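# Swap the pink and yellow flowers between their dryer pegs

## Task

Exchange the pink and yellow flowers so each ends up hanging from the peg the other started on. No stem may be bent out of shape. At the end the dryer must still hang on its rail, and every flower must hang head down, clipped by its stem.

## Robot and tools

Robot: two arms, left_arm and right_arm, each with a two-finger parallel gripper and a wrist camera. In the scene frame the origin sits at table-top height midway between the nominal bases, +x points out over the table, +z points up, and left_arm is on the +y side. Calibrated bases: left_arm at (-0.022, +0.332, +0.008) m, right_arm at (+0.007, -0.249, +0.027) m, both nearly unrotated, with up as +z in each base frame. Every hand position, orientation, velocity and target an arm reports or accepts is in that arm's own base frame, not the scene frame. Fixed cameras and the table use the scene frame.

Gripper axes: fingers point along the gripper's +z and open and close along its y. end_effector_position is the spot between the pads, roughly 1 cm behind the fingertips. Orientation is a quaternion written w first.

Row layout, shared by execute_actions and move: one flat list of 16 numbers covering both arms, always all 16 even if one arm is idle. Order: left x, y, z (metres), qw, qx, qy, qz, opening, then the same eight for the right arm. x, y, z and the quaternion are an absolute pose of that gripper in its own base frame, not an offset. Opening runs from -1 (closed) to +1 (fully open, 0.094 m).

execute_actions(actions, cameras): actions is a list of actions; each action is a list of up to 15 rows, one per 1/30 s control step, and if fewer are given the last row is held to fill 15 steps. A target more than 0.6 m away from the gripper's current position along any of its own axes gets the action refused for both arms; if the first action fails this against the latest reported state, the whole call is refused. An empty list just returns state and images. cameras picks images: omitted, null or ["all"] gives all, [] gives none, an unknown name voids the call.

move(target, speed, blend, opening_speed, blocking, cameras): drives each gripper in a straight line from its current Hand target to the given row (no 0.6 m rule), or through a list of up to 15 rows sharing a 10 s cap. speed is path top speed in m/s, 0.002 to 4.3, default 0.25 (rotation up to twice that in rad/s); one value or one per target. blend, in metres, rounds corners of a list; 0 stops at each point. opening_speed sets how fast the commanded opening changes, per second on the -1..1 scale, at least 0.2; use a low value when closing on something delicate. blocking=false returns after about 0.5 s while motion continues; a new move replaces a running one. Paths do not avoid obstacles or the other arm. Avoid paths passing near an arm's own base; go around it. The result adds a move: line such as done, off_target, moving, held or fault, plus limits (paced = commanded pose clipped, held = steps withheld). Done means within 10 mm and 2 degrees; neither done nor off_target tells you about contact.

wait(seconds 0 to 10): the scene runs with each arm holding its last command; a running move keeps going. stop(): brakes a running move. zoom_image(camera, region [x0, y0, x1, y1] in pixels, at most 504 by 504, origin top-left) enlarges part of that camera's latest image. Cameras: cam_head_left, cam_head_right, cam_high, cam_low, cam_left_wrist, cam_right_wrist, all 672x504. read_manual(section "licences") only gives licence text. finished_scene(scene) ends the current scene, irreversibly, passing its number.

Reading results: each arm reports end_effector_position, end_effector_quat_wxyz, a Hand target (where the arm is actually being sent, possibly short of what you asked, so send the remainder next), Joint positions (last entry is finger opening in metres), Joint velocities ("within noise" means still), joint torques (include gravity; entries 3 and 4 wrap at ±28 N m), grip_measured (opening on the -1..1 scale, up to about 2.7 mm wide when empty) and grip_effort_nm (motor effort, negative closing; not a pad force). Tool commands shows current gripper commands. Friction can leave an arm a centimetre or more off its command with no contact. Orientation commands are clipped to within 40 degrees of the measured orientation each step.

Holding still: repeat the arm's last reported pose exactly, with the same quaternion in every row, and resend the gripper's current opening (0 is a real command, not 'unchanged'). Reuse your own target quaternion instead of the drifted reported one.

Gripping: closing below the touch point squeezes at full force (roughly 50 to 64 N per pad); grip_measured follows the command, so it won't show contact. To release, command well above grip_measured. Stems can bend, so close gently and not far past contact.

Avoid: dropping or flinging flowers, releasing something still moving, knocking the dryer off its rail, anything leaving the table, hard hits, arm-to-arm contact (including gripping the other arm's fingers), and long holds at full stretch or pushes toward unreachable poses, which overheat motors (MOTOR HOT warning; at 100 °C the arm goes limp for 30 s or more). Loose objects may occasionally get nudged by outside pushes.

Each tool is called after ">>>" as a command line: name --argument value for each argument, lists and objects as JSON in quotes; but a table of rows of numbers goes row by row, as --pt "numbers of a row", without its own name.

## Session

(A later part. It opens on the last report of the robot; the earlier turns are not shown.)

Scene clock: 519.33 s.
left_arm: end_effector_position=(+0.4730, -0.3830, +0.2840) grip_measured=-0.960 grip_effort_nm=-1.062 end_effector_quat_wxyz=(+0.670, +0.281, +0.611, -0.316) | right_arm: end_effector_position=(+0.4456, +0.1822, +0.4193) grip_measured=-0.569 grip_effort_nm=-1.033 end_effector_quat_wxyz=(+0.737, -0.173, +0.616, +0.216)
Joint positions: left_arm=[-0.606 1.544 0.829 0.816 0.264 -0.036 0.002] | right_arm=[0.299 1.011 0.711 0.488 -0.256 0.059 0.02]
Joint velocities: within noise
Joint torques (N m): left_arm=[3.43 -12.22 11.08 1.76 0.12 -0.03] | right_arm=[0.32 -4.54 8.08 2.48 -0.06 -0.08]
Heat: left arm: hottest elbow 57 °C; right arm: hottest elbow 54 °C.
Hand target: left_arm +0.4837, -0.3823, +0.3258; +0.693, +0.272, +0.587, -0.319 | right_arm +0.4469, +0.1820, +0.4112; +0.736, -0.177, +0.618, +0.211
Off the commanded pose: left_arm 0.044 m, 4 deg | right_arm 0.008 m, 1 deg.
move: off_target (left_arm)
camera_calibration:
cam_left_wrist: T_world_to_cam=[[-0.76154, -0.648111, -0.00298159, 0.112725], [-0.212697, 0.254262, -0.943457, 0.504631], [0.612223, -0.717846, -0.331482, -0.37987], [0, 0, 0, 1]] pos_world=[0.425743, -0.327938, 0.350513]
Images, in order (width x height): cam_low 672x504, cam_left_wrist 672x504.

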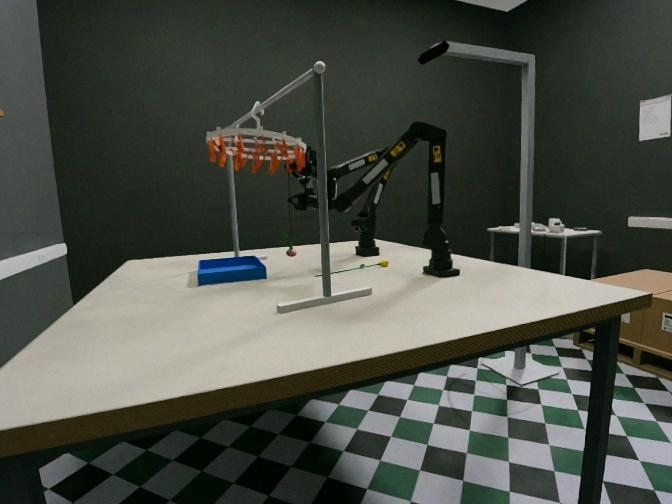

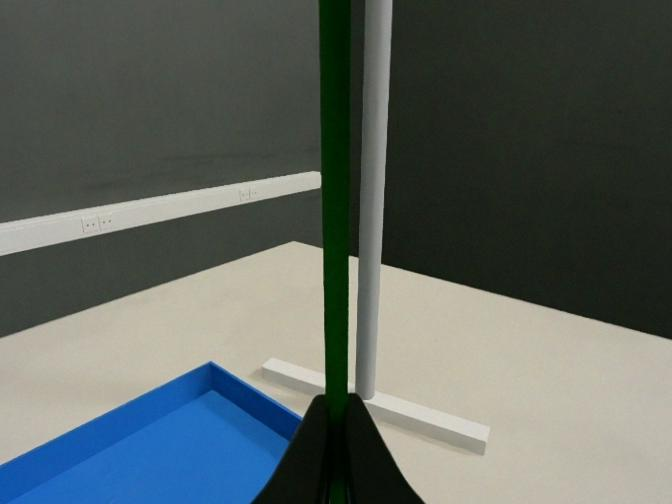

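>>> move --pt "0.486 -0.384 0.338 0.6930 0.2715 0.5865 -0.3190 -1 0.447 0.182 0.411 0.7363 -0.1772 0.618 0.2112 -0.8" --speed 0.04 --cameras '["cam_left_wrist","cam_low"]'

>>> zoom_image --camera "cam_low" --region '[276, 152, 306, 182]'

Scene clock: 522.30 s.
left_arm: end_effector_position=(+0.4723, -0.3826, +0.2859) grip_measured=-0.960 grip_effort_nm=-1.067 end_effector_quat_wxyz=(+0.663, +0.282, +0.618, -0.315) | right_arm: end_effector_position=(+0.4454, +0.1821, +0.4202) grip_measured=-0.569 grip_effort_nm=-1.028 end_effector_quat_wxyz=(+0.739, -0.173, +0.615, +0.216)
Joint positions: left_arm=[-0.606 1.528 0.832 0.776 0.264 -0.036 0.002] | right_arm=[0.299 1.011 0.711 0.492 -0.256 0.059 0.02]
Joint velocities: within noise
Joint torques (N m): left_arm=[3.37 -12.63 11.78 1.96 0.12 -0.02] | right_arm=[0.44 -4.6 8.09 2.29 -0.07 -0.11]
Heat: left arm: hottest elbow 57 °C; right arm: hottest elbow 54 °C.
Hand target: left_arm +0.4828, -0.3817, +0.3378; +0.693, +0.272, +0.586, -0.319 | right_arm +0.4469, +0.1820, +0.4112; +0.736, -0.177, +0.618, +0.211
Off the commanded pose: left_arm 0.054 m, 5 deg | right_arm 0.009 m, 1 deg.
move: off_target (left_arm)
camera_calibration:
cam_left_wrist: T_world_to_cam=[[-0.76173, -0.647891, 0.00205066, 0.111152], [-0.227935, 0.265019, -0.936916, 0.515586], [0.606476, -0.714144, -0.349549, -0.369268], [0, 0, 0, 1]] pos_world=[0.42614, -0.328336, 0.353755]
Images, in order (width x height): cam_low 672x504, cam_left_wrist 672x504.

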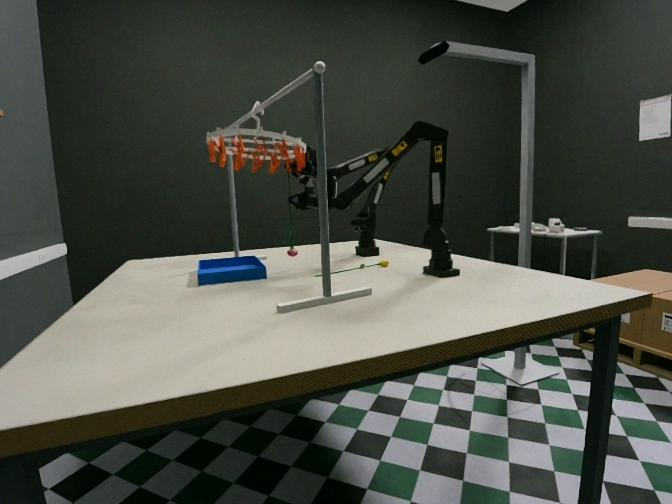

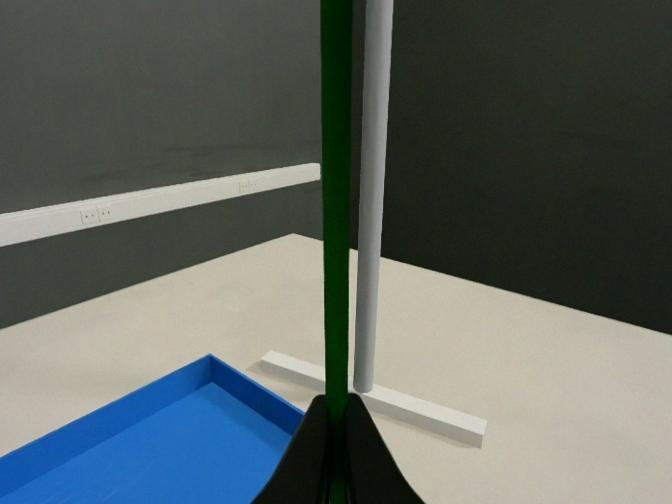

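Scaled by 16.800 from the camera's 672x504 image, which has a finer 960x720 frame.

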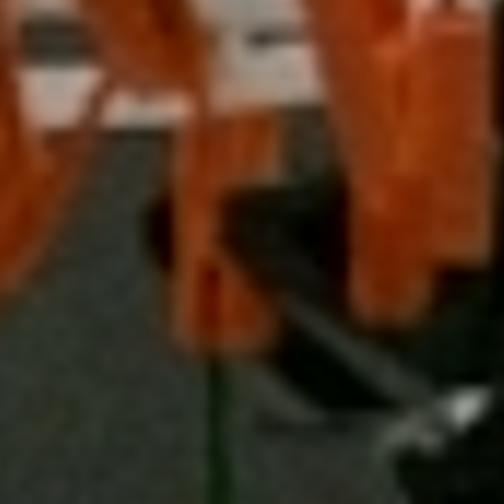

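>>> move --pt "0.486 -0.384 0.328 0.7000 0.2690 0.578 -0.3210 -1 0.447 0.182 0.411 0.7363 -0.1772 0.618 0.2112 -0.8" --speed 0.04 --cameras '["cam_head_left","cam_low"]'

>>> zoom_image --camera "cam_low" --region '[266, 152, 316, 202]'

>>> zoom_image --camera "cam_head_left" --region '[270, 40, 360, 190]'

Scene clock: 529.40 s.
left_arm: end_effector_position=(+0.4723, -0.3827, +0.2894) grip_measured=-0.960 grip_effort_nm=-1.067 end_effector_quat_wxyz=(+0.669, +0.281, +0.611, -0.316) | right_arm: end_effector_position=(+0.4450, +0.1820, +0.4224) grip_measured=-0.569 grip_effort_nm=-1.033 end_effector_quat_wxyz=(+0.742, -0.173, +0.611, +0.216)
Joint positions: left_arm=[-0.606 1.532 0.832 0.799 0.264 -0.036 0.002] | right_arm=[0.299 1.011 0.711 0.501 -0.256 0.059 0.02]
Joint velocities: within noise
Joint torques (N m): left_arm=[3.43 -10.52 10.78 3.81 0.11 -0.05] | right_arm=[0.5 -4.54 8.05 1.94 -0.06 -0.09]
Heat: left arm: hottest elbow 58 °C; right arm: hottest elbow 53 °C.
Hand target: left_arm +0.4837, -0.3823, +0.3275; +0.700, +0.270, +0.578, -0.321 | right_arm +0.4469, +0.1820, +0.4112; +0.736, -0.177, +0.618, +0.211
Off the commanded pose: left_arm 0.041 m, 5 deg | right_arm 0.012 m, 1 deg.
move: off_target (left_arm, right_arm)
Images, in order (width x height): cam_head_left 672x504, cam_low 672x504.

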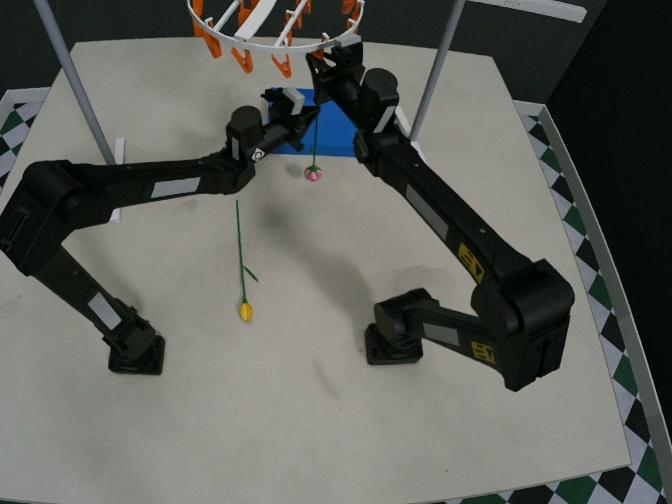

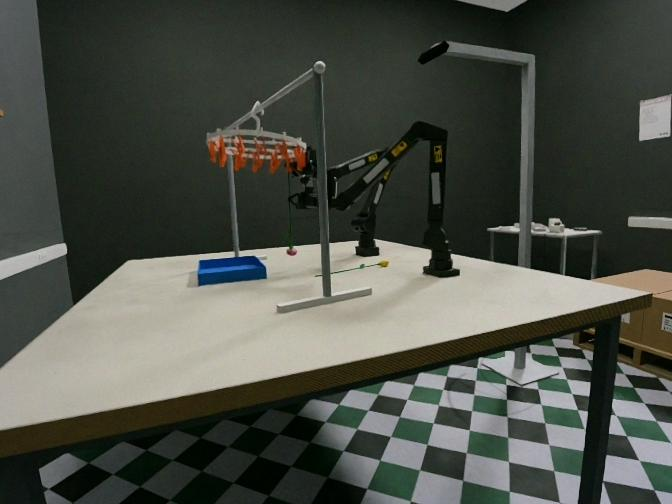

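Scaled by 10.080 from the camera's 672x504 image, which has a finer 960x720 frame.

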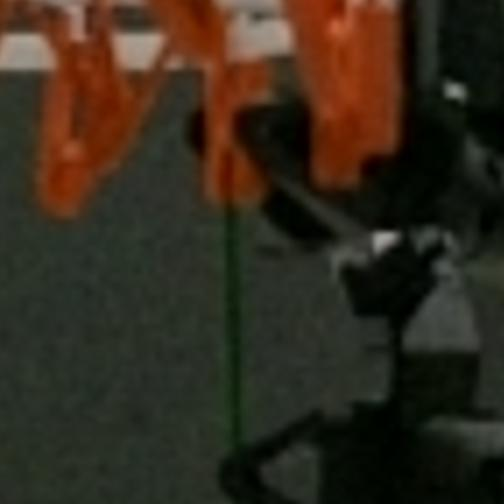

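Scaled by 3.360 from the camera's 672x504 image, which has a finer 960x720 frame.

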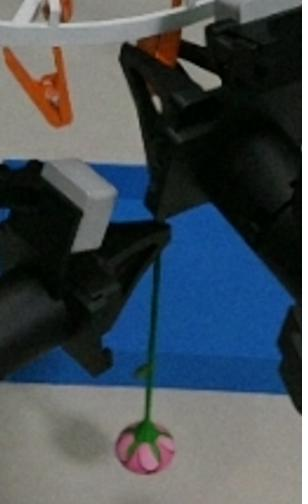

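>>> move --pt "0.480 -0.384 0.290 0.6930 0.2715 0.5865 -0.3190 -1 0.447 0.182 0.411 0.7363 -0.1772 0.618 0.2112 -0.8" --pt "0.482 -0.377 0.300 0.6930 0.2715 0.5865 -0.3190 -1 0.447 0.182 0.411 0.7363 -0.1772 0.618 0.2112 -0.8" --speed 0.05 --cameras '["cam_head_left","cam_low"]'

>>> zoom_image --camera "cam_low" --region '[276, 152, 306, 182]'

>>> zoom_image --camera "cam_head_left" --region '[270, 40, 360, 190]'

Scene clock: 538.67 s.
left_arm: end_effector_position=(+0.4772, -0.3818, +0.2872) grip_measured=-0.960 grip_effort_nm=-1.062 end_effector_quat_wxyz=(+0.684, +0.278, +0.594, -0.318) | right_arm: end_effector_position=(+0.4450, +0.1820, +0.4224) grip_measured=-0.569 grip_effort_nm=-1.033 end_effector_quat_wxyz=(+0.742, -0.173, +0.611, +0.216)
Joint positions: left_arm=[-0.599 1.569 0.832 0.881 0.271 -0.036 0.002] | right_arm=[0.299 1.011 0.711 0.501 -0.256 0.059 0.02]
Joint velocities: within noise
Joint torques (N m): left_arm=[3.37 -11.34 7.76 2.33 0.13 -0.04] | right_arm=[0.56 -4.48 8.09 1.89 -0.05 -0.09]
Heat: left arm: hottest elbow 59 °C; right arm: hottest elbow 52 °C.
Hand target: left_arm +0.4818, -0.3769, +0.2999; +0.693, +0.272, +0.587, -0.319 | right_arm +0.4469, +0.1820, +0.4111; +0.736, -0.177, +0.618, +0.211
Off the commanded pose: left_arm 0.015 m, 2 deg | right_arm 0.012 m, 1 deg.
move: off_target (left_arm, right_arm)
Images, in order (width x height): cam_head_left 672x504, cam_low 672x504.

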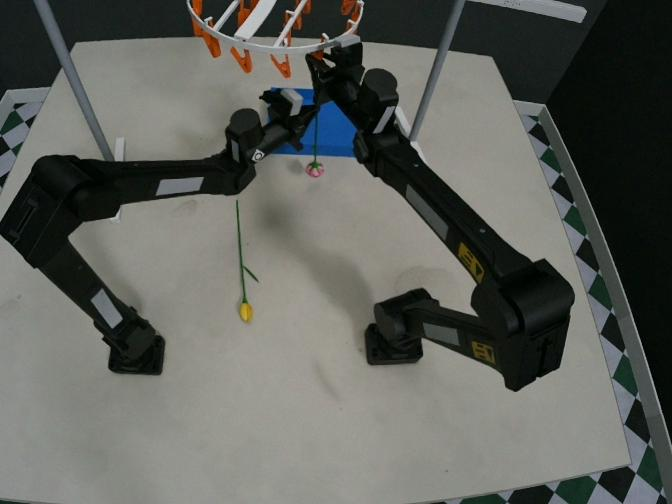

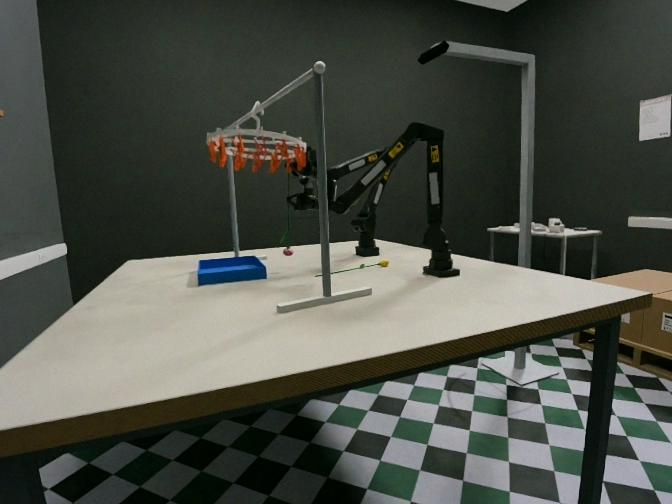

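Scaled by 16.800 from the camera's 672x504 image, which has a finer 960x720 frame.

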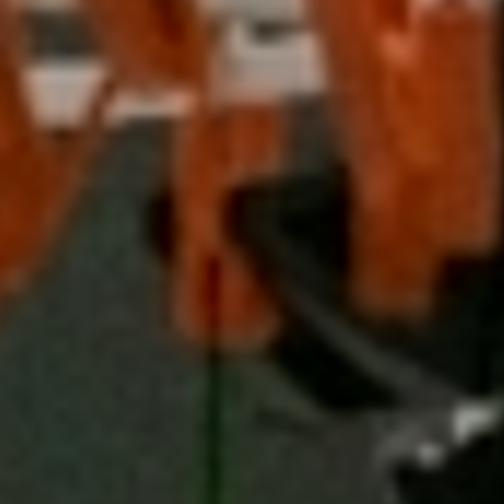

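Scaled by 3.360 from the camera's 672x504 image, which has a finer 960x720 frame.

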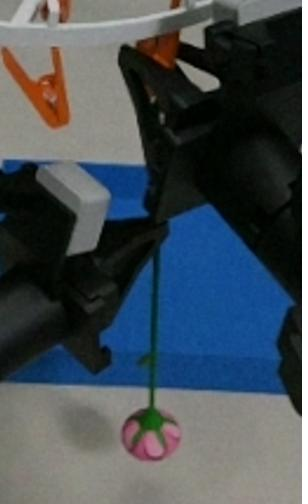

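>>> zoom_image --camera "cam_low" --region '[284, 162, 296, 174]'

>>> zoom_image --camera "cam_head_right" --region '[270, 30, 360, 190]'

Scaled by 42.000 from the camera's 672x504 image, which has a finer 960x720 frame.

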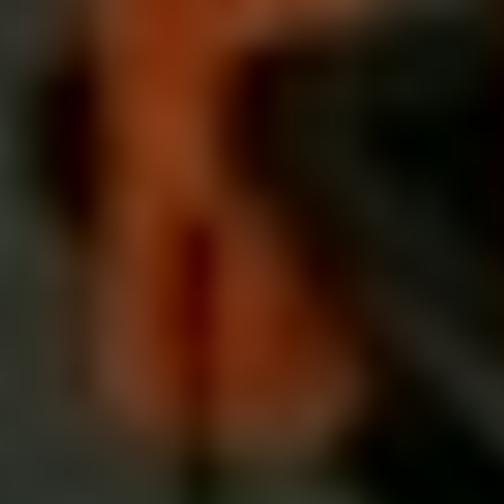

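This scene's latest camera images include none from cam_head_right. They are from: cam_head_left, cam_low. cam_head_right's image comes with the result of a call that names it in "cameras".

>>> move --pt "0.478 -0.380 0.268 0.6900 0.2725 0.590 -0.3180 -1 0.447 0.182 0.406 0.7363 -0.1772 0.618 0.2112 -0.8" --speed 0.05 --cameras '["cam_head_left","cam_low"]'

>>> zoom_image --camera "cam_low" --region '[276, 162, 300, 186]'

>>> zoom_image --camera "cam_head_left" --region '[270, 40, 360, 190]'

Scene clock: 547.97 s.
left_arm: end_effector_position=(+0.4761, -0.3802, +0.2678) grip_measured=-0.960 grip_effort_nm=-1.062 end_effector_quat_wxyz=(+0.686, +0.276, +0.594, -0.317) | right_arm: end_effector_position=(+0.4450, +0.1821, +0.4156) grip_measured=-0.569 grip_effort_nm=-1.038 end_effector_quat_wxyz=(+0.738, -0.173, +0.615, +0.216)
Joint positions: left_arm=[-0.599 1.607 0.809 0.944 0.267 -0.036 0.002] | right_arm=[0.299 1.014 0.701 0.502 -0.256 0.059 0.02]
Joint velocities: within noise
Joint torques (N m): left_arm=[2.67 -10.05 6.8 3 -0.1 0] | right_arm=[0.38 -4.25 7.95 2.55 -0.05 -0.08]
Heat: left arm: hottest elbow 58 °C; right arm: hottest elbow 51 °C.
Hand target: left_arm +0.4779, -0.3800, +0.2678; +0.690, +0.273, +0.590, -0.318 | right_arm +0.4469, +0.1820, +0.4059; +0.736, -0.177, +0.618, +0.211
Off the commanded pose: left_arm 0.002 m, 1 deg | right_arm 0.010 m, 1 deg.
move: done
Images, in order (width x height): cam_head_left 672x504, cam_low 672x504.

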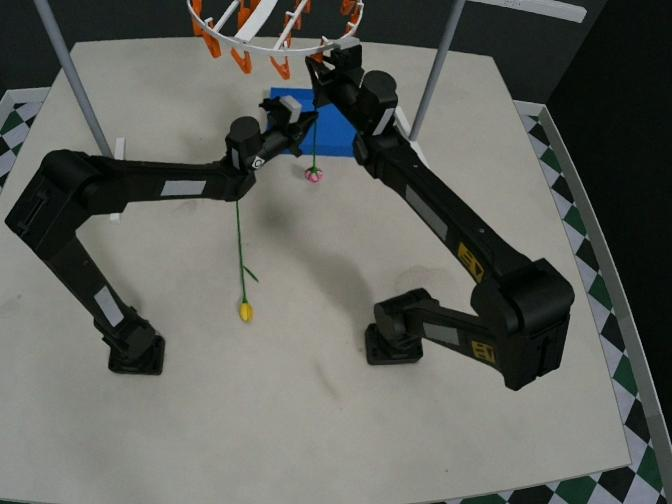

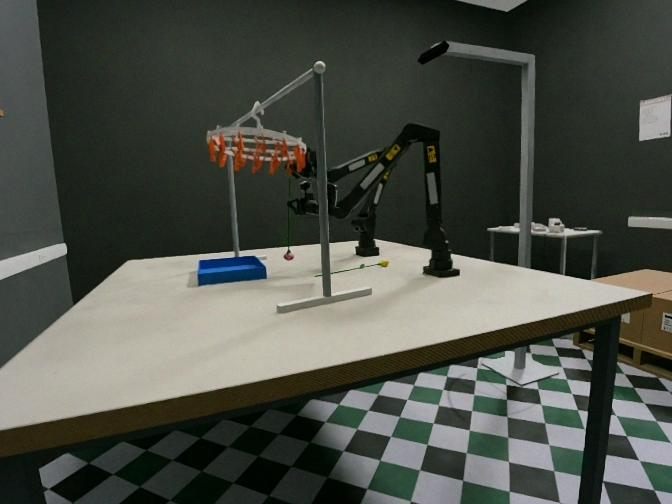

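Scaled by 21.000 from the camera's 672x504 image, which has a finer 960x720 frame.

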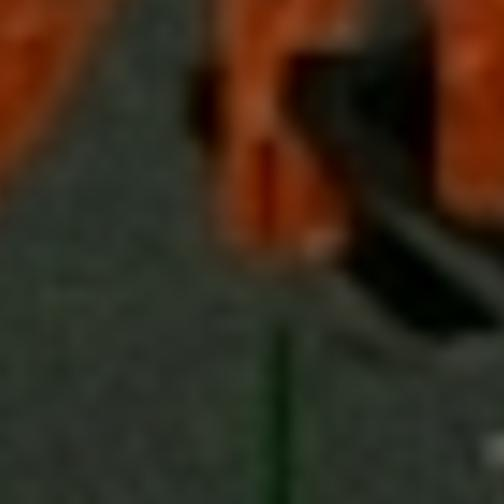

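Scaled by 3.360 from the camera's 672x504 image, which has a finer 960x720 frame.

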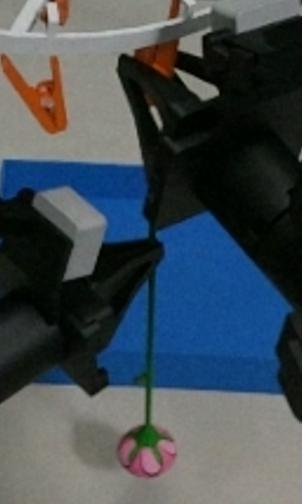

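>>> move --pt "0.481 -0.388 0.300 0.7010 0.2685 0.577 -0.3210 -1 0.447 0.182 0.406 0.7363 -0.1772 0.618 0.2112 -0.8" --speed 0.05 --cameras '["cam_head_left","cam_low"]'

>>> zoom_image --camera "cam_low" --region '[276, 162, 300, 186]'

>>> zoom_image --camera "cam_head_left" --region '[270, 40, 360, 190]'

Scene clock: 552.30 s.
left_arm: end_effector_position=(+0.4778, -0.3789, +0.2668) grip_measured=-0.960 grip_effort_nm=-1.067 end_effector_quat_wxyz=(+0.686, +0.273, +0.598, -0.313) | right_arm: end_effector_position=(+0.4450, +0.1820, +0.4158) grip_measured=-0.569 grip_effort_nm=-1.028 end_effector_quat_wxyz=(+0.738, -0.173, +0.615, +0.216)
Joint positions: left_arm=[-0.599 1.607 0.809 0.938 0.255 -0.036 0.002] | right_arm=[0.299 1.014 0.701 0.503 -0.256 0.059 0.02]
Joint velocities: within noise
Joint torques (N m): left_arm=[1.79 -12.51 9.62 1.72 -0.1 -0.04] | right_arm=[0.44 -4.07 7.92 2.48 -0.04 -0.1]
Heat: left arm: hottest elbow 58 °C; right arm: hottest elbow 51 °C.
Hand target: left_arm +0.4796, -0.3869, +0.3000; +0.701, +0.269, +0.577, -0.321 | right_arm +0.4469, +0.1820, +0.4061; +0.736, -0.177, +0.618, +0.211
Off the commanded pose: left_arm 0.035 m, 3 deg | right_arm 0.010 m, 1 deg.
move: off_target (left_arm)
Images, in order (width x height): cam_head_left 672x504, cam_low 672x504.

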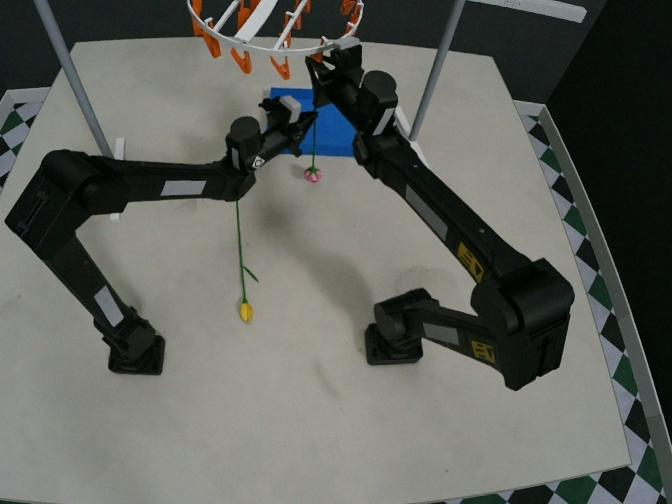

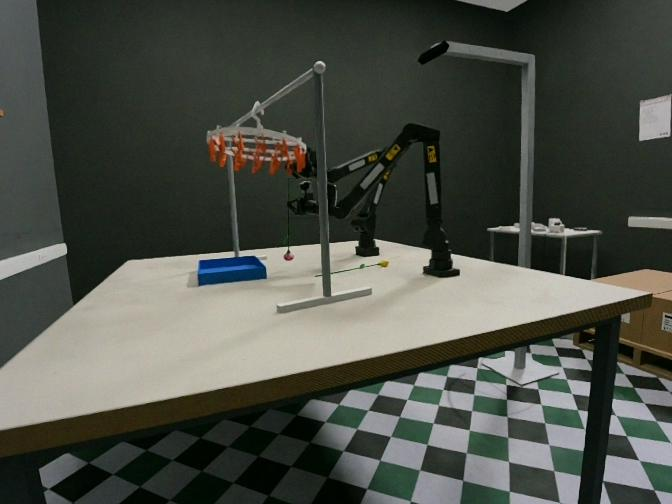

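Scaled by 21.000 from the camera's 672x504 image, which has a finer 960x720 frame.

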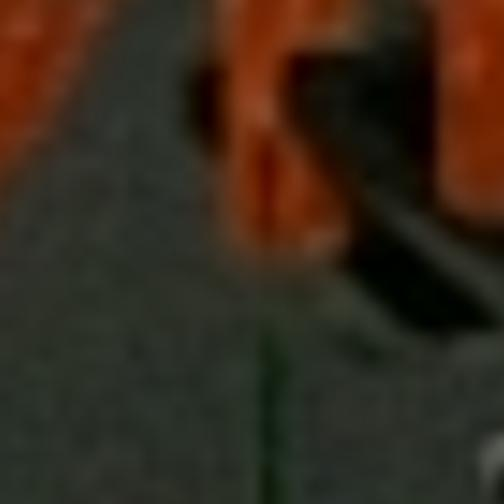

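Scaled by 3.360 from the camera's 672x504 image, which has a finer 960x720 frame.

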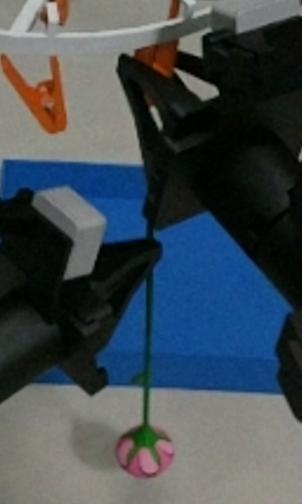

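>>> move --pt "0.477 -0.392 0.303 0.7010 0.2685 0.577 -0.3210 -1 0.447 0.182 0.406 0.7363 -0.1772 0.618 0.2112 -0.8" --speed 0.05 --cameras '["cam_head_left","cam_low"]'

>>> zoom_image --camera "cam_low" --region '[276, 162, 300, 186]'

>>> zoom_image --camera "cam_head_left" --region '[270, 40, 360, 190]'

Scene clock: 556.90 s.
left_arm: end_effector_position=(+0.4746, -0.3822, +0.2696) grip_measured=-0.960 grip_effort_nm=-1.067 end_effector_quat_wxyz=(+0.685, +0.272, +0.599, -0.313) | right_arm: end_effector_position=(+0.4450, +0.1820, +0.4158) grip_measured=-0.569 grip_effort_nm=-1.033 end_effector_quat_wxyz=(+0.738, -0.173, +0.615, +0.216)
Joint positions: left_arm=[-0.609 1.598 0.809 0.929 0.243 -0.036 0.002] | right_arm=[0.299 1.014 0.701 0.503 -0.256 0.059 0.02]
Joint velocities: within noise
Joint torques (N m): left_arm=[1.79 -12.45 9.69 1.61 -0.08 -0.01] | right_arm=[0.62 -4.25 7.95 2.55 -0.05 -0.09]
Heat: left arm: hottest elbow 59 °C; right arm: hottest elbow 51 °C.
Hand target: left_arm +0.4756, -0.3910, +0.3028; +0.701, +0.269, +0.577, -0.321 | right_arm +0.4469, +0.1820, +0.4061; +0.736, -0.177, +0.618, +0.211
Off the commanded pose: left_arm 0.035 m, 3 deg | right_arm 0.010 m, 1 deg.
move: off_target (left_arm)
Images, in order (width x height): cam_head_left 672x504, cam_low 672x504.

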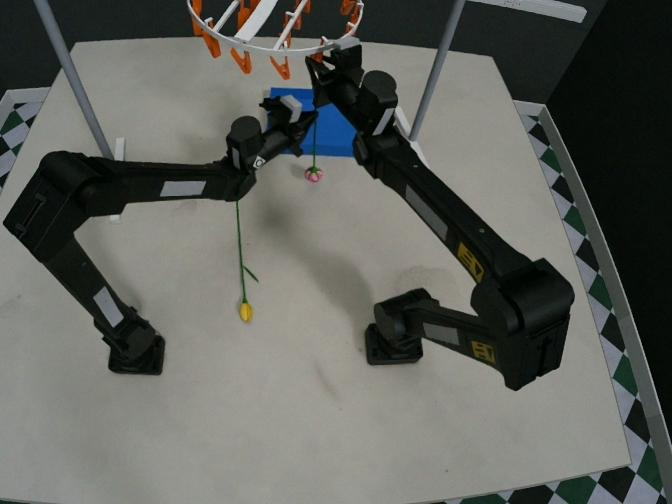

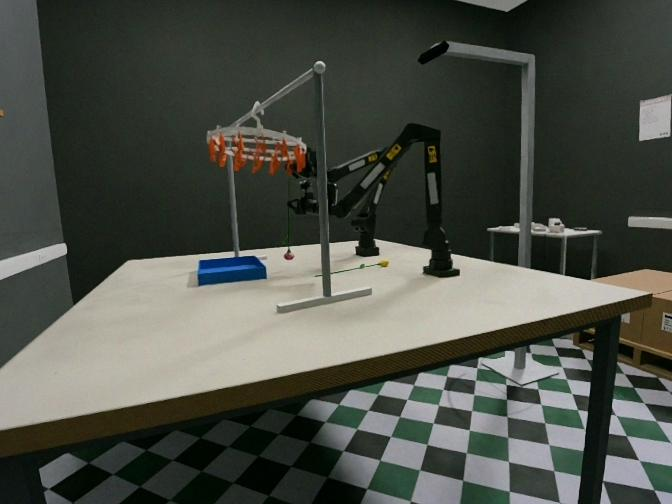

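Scaled by 21.000 from the camera's 672x504 image, which has a finer 960x720 frame.

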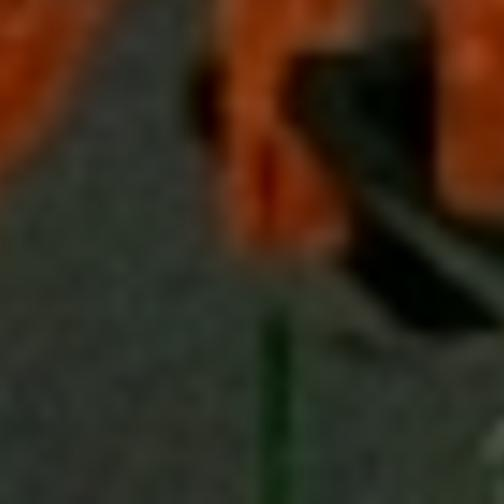

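Scaled by 3.360 from the camera's 672x504 image, which has a finer 960x720 frame.

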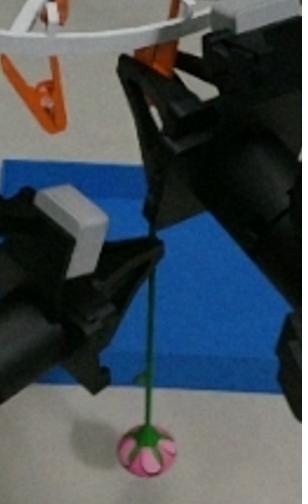

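>>> move --pt "0.477 -0.393 0.316 0.7010 0.2685 0.577 -0.3210 -1 0.447 0.182 0.406 0.7363 -0.1772 0.618 0.2112 -0.8" --speed 0.05 --cameras '["cam_head_left","cam_low"]'

>>> zoom_image --camera "cam_low" --region '[276, 162, 300, 186]'

>>> zoom_image --camera "cam_head_left" --region '[270, 40, 360, 190]'

Scene clock: 560.77 s.
left_arm: end_effector_position=(+0.4722, -0.3810, +0.2764) grip_measured=-0.960 grip_effort_nm=-1.067 end_effector_quat_wxyz=(+0.682, +0.272, +0.603, -0.312) | right_arm: end_effector_position=(+0.4450, +0.1820, +0.4158) grip_measured=-0.569 grip_effort_nm=-1.028 end_effector_quat_wxyz=(+0.738, -0.173, +0.615, +0.216)
Joint positions: left_arm=[-0.61 1.571 0.809 0.89 0.241 -0.036 0.002] | right_arm=[0.299 1.014 0.701 0.503 -0.256 0.059 0.02]
Joint velocities: within noise
Joint torques (N m): left_arm=[1.79 -12.16 10.74 1.69 -0.09 0] | right_arm=[0.5 -4.31 7.99 2.51 -0.06 -0.1]
Heat: left arm: hottest elbow 59 °C; right arm: hottest elbow 51 °C.
Hand target: left_arm +0.4749, -0.3914, +0.3158; +0.701, +0.269, +0.577, -0.321 | right_arm +0.4469, +0.1820, +0.4061; +0.736, -0.177, +0.618, +0.211
Off the commanded pose: left_arm 0.042 m, 4 deg | right_arm 0.010 m, 1 deg.
move: off_target (left_arm)
Images, in order (width x height): cam_head_left 672x504, cam_low 672x504.

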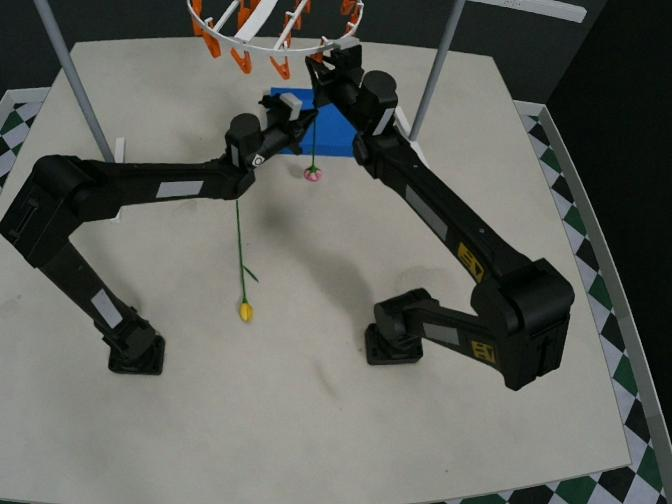

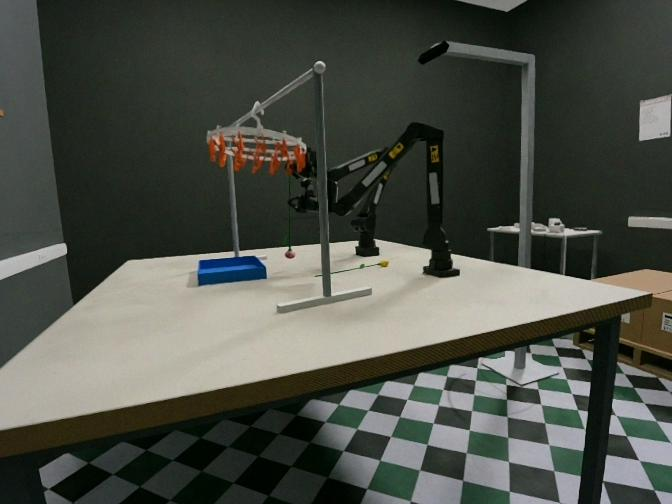

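Scaled by 21.000 from the camera's 672x504 image, which has a finer 960x720 frame.

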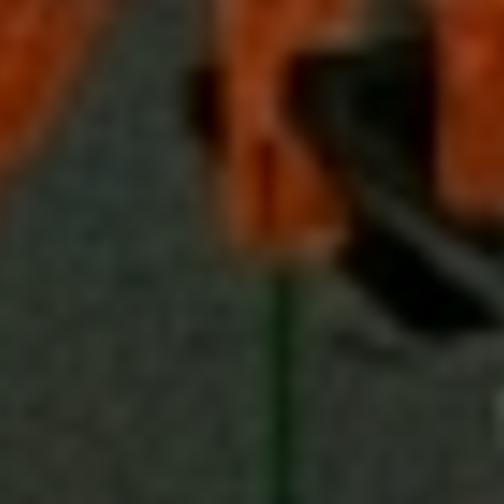

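Scaled by 3.360 from the camera's 672x504 image, which has a finer 960x720 frame.

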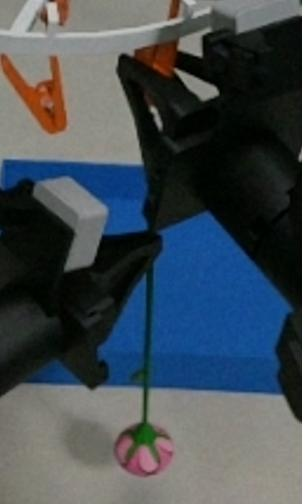

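>>> move --pt "0.478 -0.394 0.326 0.7010 0.2685 0.577 -0.3210 -1 0.447 0.182 0.406 0.7363 -0.1772 0.618 0.2112 -0.8" --speed 0.04 --cameras '["cam_head_left","cam_low"]'

>>> zoom_image --camera "cam_low" --region '[276, 162, 300, 186]'

>>> zoom_image --camera "cam_head_left" --region '[270, 40, 360, 190]'

Scene clock: 563.40 s.
left_arm: end_effector_position=(+0.4736, -0.3822, +0.2866) grip_measured=-0.960 grip_effort_nm=-1.062 end_effector_quat_wxyz=(+0.682, +0.272, +0.602, -0.312) | right_arm: end_effector_position=(+0.4450, +0.1820, +0.4158) grip_measured=-0.569 grip_effort_nm=-1.033 end_effector_quat_wxyz=(+0.738, -0.173, +0.615, +0.216)
Joint positions: left_arm=[-0.611 1.554 0.824 0.861 0.24 -0.036 0.002] | right_arm=[0.299 1.014 0.701 0.503 -0.256 0.059 0.02]
Joint velocities: within noise
Joint torques (N m): left_arm=[1.67 -12.1 10.92 1.65 -0.09 0] | right_arm=[0.62 -4.25 7.95 2.56 -0.06 -0.1]
Heat: left arm: hottest elbow 60 °C; right arm: hottest elbow 51 °C.
Hand target: left_arm +0.4759, -0.3923, +0.3259; +0.701, +0.268, +0.577, -0.321 | right_arm +0.4468, +0.1820, +0.4061; +0.736, -0.177, +0.618, +0.211
Off the commanded pose: left_arm 0.041 m, 4 deg | right_arm 0.010 m, 1 deg.
move: off_target (left_arm)
Images, in order (width x height): cam_head_left 672x504, cam_low 672x504.

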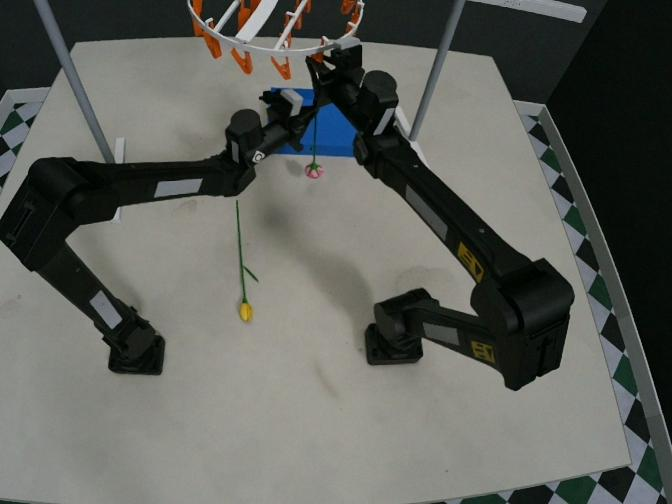

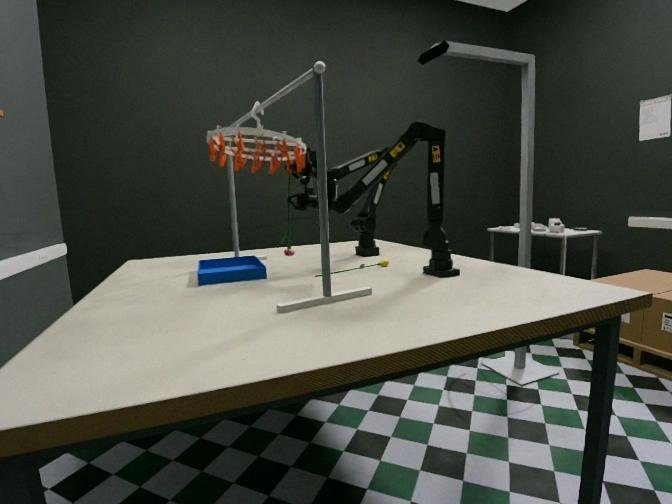

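Scaled by 21.000 from the camera's 672x504 image, which has a finer 960x720 frame.

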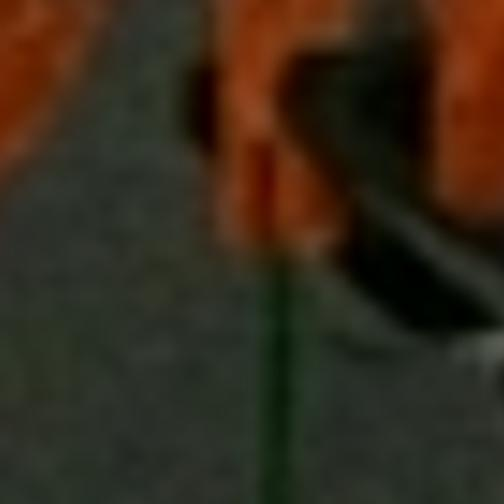

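Scaled by 3.360 from the camera's 672x504 image, which has a finer 960x720 frame.

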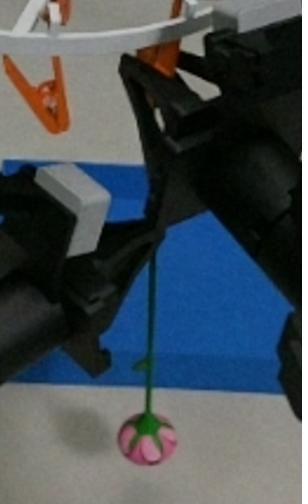

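>>> move --pt "0.479 -0.3945 0.336 0.7010 0.2685 0.577 -0.3210 -1 0.447 0.182 0.406 0.7363 -0.1772 0.618 0.2112 -0.8" --speed 0.04 --cameras '["cam_left_wrist","cam_low"]'

>>> zoom_image --camera "cam_low" --region '[276, 162, 300, 186]'

Scene clock: 566.37 s.
left_arm: end_effector_position=(+0.4746, -0.3831, +0.2952) grip_measured=-0.960 grip_effort_nm=-1.062 end_effector_quat_wxyz=(+0.682, +0.272, +0.603, -0.312) | right_arm: end_effector_position=(+0.4450, +0.1820, +0.4158) grip_measured=-0.569 grip_effort_nm=-1.033 end_effector_quat_wxyz=(+0.738, -0.173, +0.615, +0.216)
Joint positions: left_arm=[-0.611 1.539 0.837 0.831 0.24 -0.036 0.002] | right_arm=[0.299 1.014 0.701 0.503 -0.256 0.059 0.02]
Joint velocities: within noise
Joint torques (N m): left_arm=[1.67 -12.04 11.12 1.68 -0.07 -0.01] | right_arm=[0.56 -4.37 7.97 2.51 -0.05 -0.1]
Heat: left arm: hottest elbow 61 °C; right arm: hottest elbow 51 °C.
Hand target: left_arm +0.4768, -0.3928, +0.3358; +0.701, +0.269, +0.577, -0.321 | right_arm +0.4468, +0.1820, +0.4061; +0.736, -0.177, +0.618, +0.211
Off the commanded pose: left_arm 0.043 m, 4 deg | right_arm 0.010 m, 1 deg.
move: off_target (left_arm)
camera_calibration:
cam_left_wrist: T_world_to_cam=[[-0.749498, -0.661965, -0.00747739, 0.104197], [-0.196277, 0.23299, -0.952466, 0.502332], [0.632241, -0.712403, -0.304554, -0.392636], [0, 0, 0, 1]] pos_world=[0.424932, -0.327778, 0.359655]
Images, in order (width x height): cam_low 672x504, cam_left_wrist 672x504.

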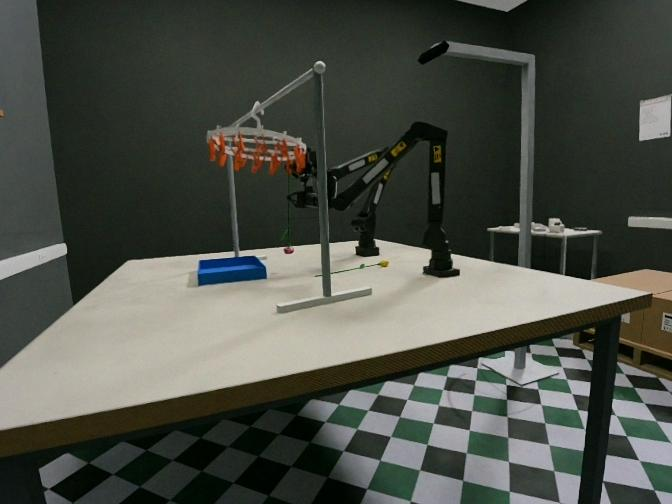

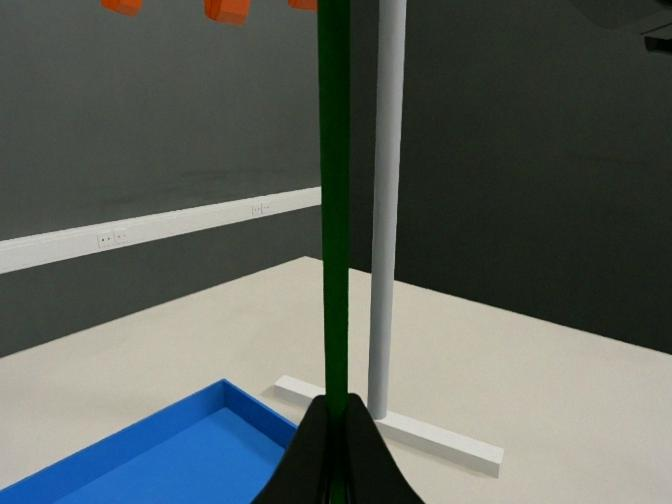

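Scaled by 21.000 from the camera's 672x504 image, which has a finer 960x720 frame.

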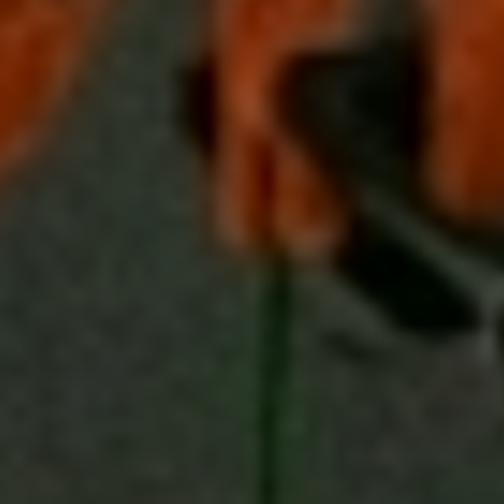

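>>> move --pt "0.479 -0.3945 0.336 0.7010 0.2685 0.577 -0.3210 -1 0.447 0.182 0.406 0.7363 -0.1772 0.618 0.2112 -0.1" --opening_speed 0.3 --cameras '["cam_right_wrist","cam_low"]'

>>> zoom_image --camera "cam_low" --region '[276, 162, 300, 186]'

Scene clock: 571.40 s.
left_arm: end_effector_position=(+0.4745, -0.3830, +0.2962) grip_measured=-0.960 grip_effort_nm=-1.067 end_effector_quat_wxyz=(+0.682, +0.272, +0.602, -0.312) | right_arm: end_effector_position=(+0.4453, +0.1821, +0.4153) grip_measured=-0.102 grip_effort_nm=0.076 end_effector_quat_wxyz=(+0.738, -0.173, +0.616, +0.216)
Joint positions: left_arm=[-0.611 1.538 0.837 0.83 0.24 -0.036 0.002] | right_arm=[0.299 1.015 0.701 0.503 -0.256 0.059 0.042]
Joint velocities: within noise
Joint torques (N m): left_arm=[1.73 -11.87 11.17 1.69 -0.07 -0.01] | right_arm=[0.32 -4.48 7.92 2.54 -0.05 -0.08]
Heat: left arm: hottest elbow 62 °C; right arm: hottest elbow 51 °C.
Hand target: left_arm +0.4768, -0.3929, +0.3358; +0.701, +0.269, +0.577, -0.321 | right_arm +0.4469, +0.1820, +0.4060; +0.736, -0.177, +0.618, +0.211
Off the commanded pose: left_arm 0.042 m, 4 deg | right_arm 0.009 m, 1 deg.
move: off_target (left_arm)
camera_calibration:
cam_right_wrist: T_world_to_cam=[[0.535469, -0.844555, -0.000573342, -0.0855285], [-0.20543, -0.129589, -0.970054, 0.55914], [0.81919, 0.519552, -0.242888, -0.27167], [0, 0, 0, 1]] pos_world=[0.383211, 0.141371, 0.476362]
Images, in order (width x height): cam_low 672x504, cam_right_wrist 672x504.

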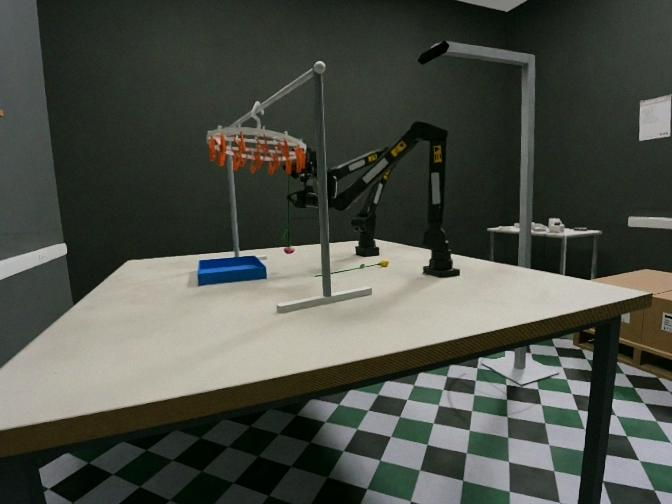

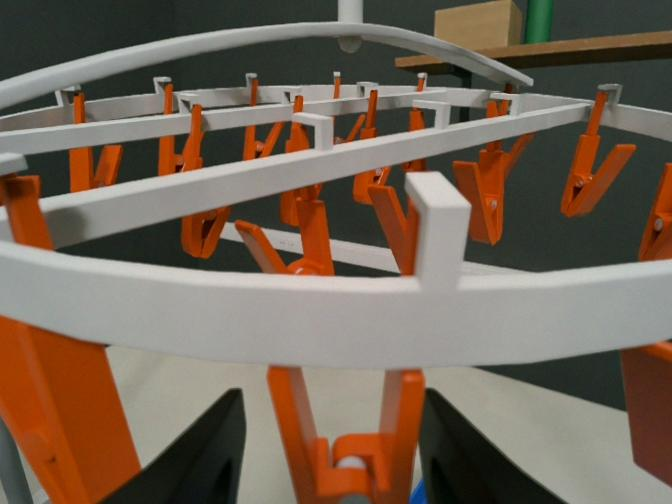

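Scaled by 21.000 from the camera's 672x504 image, which has a finer 960x720 frame.

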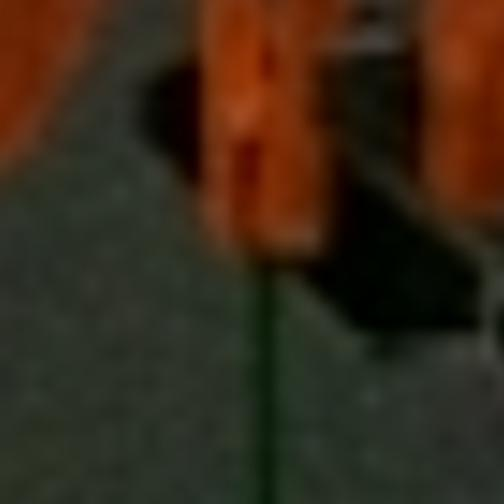

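>>> move --pt "0.479 -0.3945 0.336 0.7010 0.2685 0.577 -0.3210 -1 0.355 0.120 0.416 0.7363 -0.1772 0.618 0.2112 0.0" --speed 0.15 --cameras '["cam_head_left","cam_low"]'

>>> zoom_image --camera "cam_head_left" --region '[270, 40, 360, 190]'

Scene clock: 575.03 s.
left_arm: end_effector_position=(+0.4742, -0.3828, +0.2974) grip_measured=-0.960 grip_effort_nm=-1.067 end_effector_quat_wxyz=(+0.683, +0.272, +0.602, -0.313) | right_arm: end_effector_position=(+0.3543, +0.1234, +0.4243) grip_measured=-0.001 grip_effort_nm=0.076 end_effector_quat_wxyz=(+0.743, -0.185, +0.609, +0.208)
Joint positions: left_arm=[-0.611 1.536 0.837 0.83 0.24 -0.036 0.002] | right_arm=[0.155 0.651 0.553 0.306 -0.404 0.061 0.047]
Joint velocities: within noise
Joint torques (N m): left_arm=[1.67 -11.75 11.21 1.68 -0.07 0] | right_arm=[-0.26 -0.03 8.38 1.55 -0.06 0.19]
Heat: left arm: hottest elbow 62 °C; right arm: hottest elbow 50 °C.
Hand target: left_arm +0.4768, -0.3929, +0.3360; +0.701, +0.268, +0.577, -0.321 | right_arm +0.3550, +0.1201, +0.4161; +0.736, -0.177, +0.618, +0.211
Off the commanded pose: left_arm 0.041 m, 4 deg | right_arm 0.009 m, 2 deg.
move: off_target (left_arm)
Images, in order (width x height): cam_head_left 672x504, cam_low 672x504.

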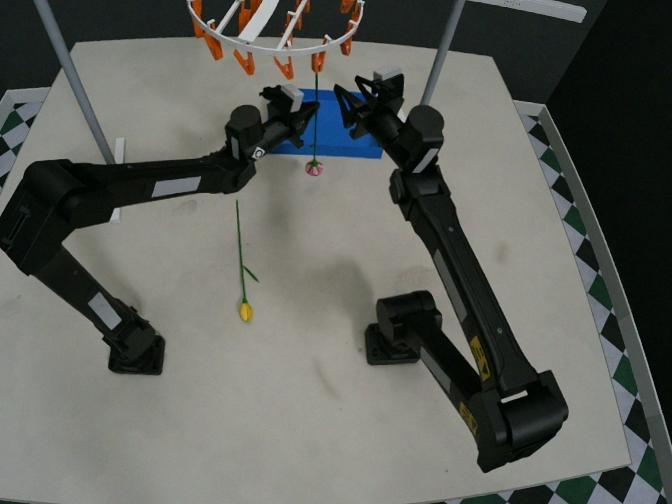

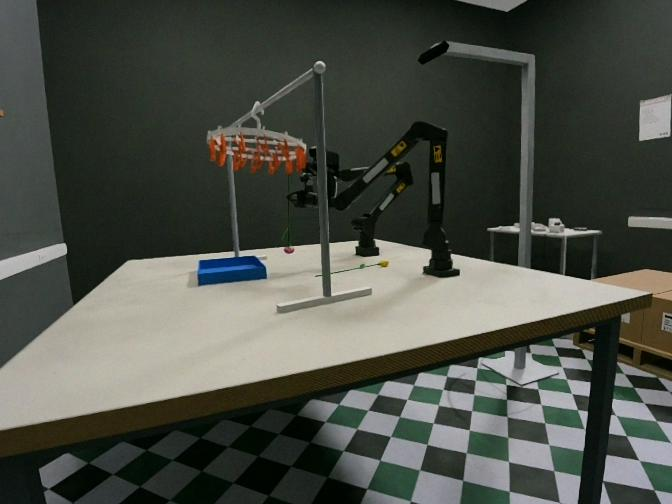

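Scaled by 3.360 from the camera's 672x504 image, which has a finer 960x720 frame.

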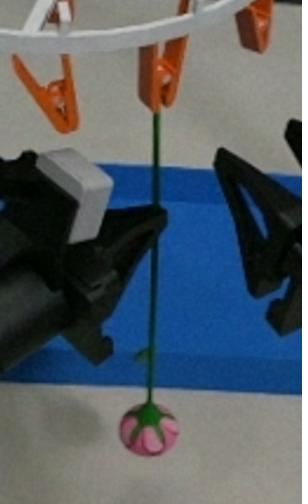

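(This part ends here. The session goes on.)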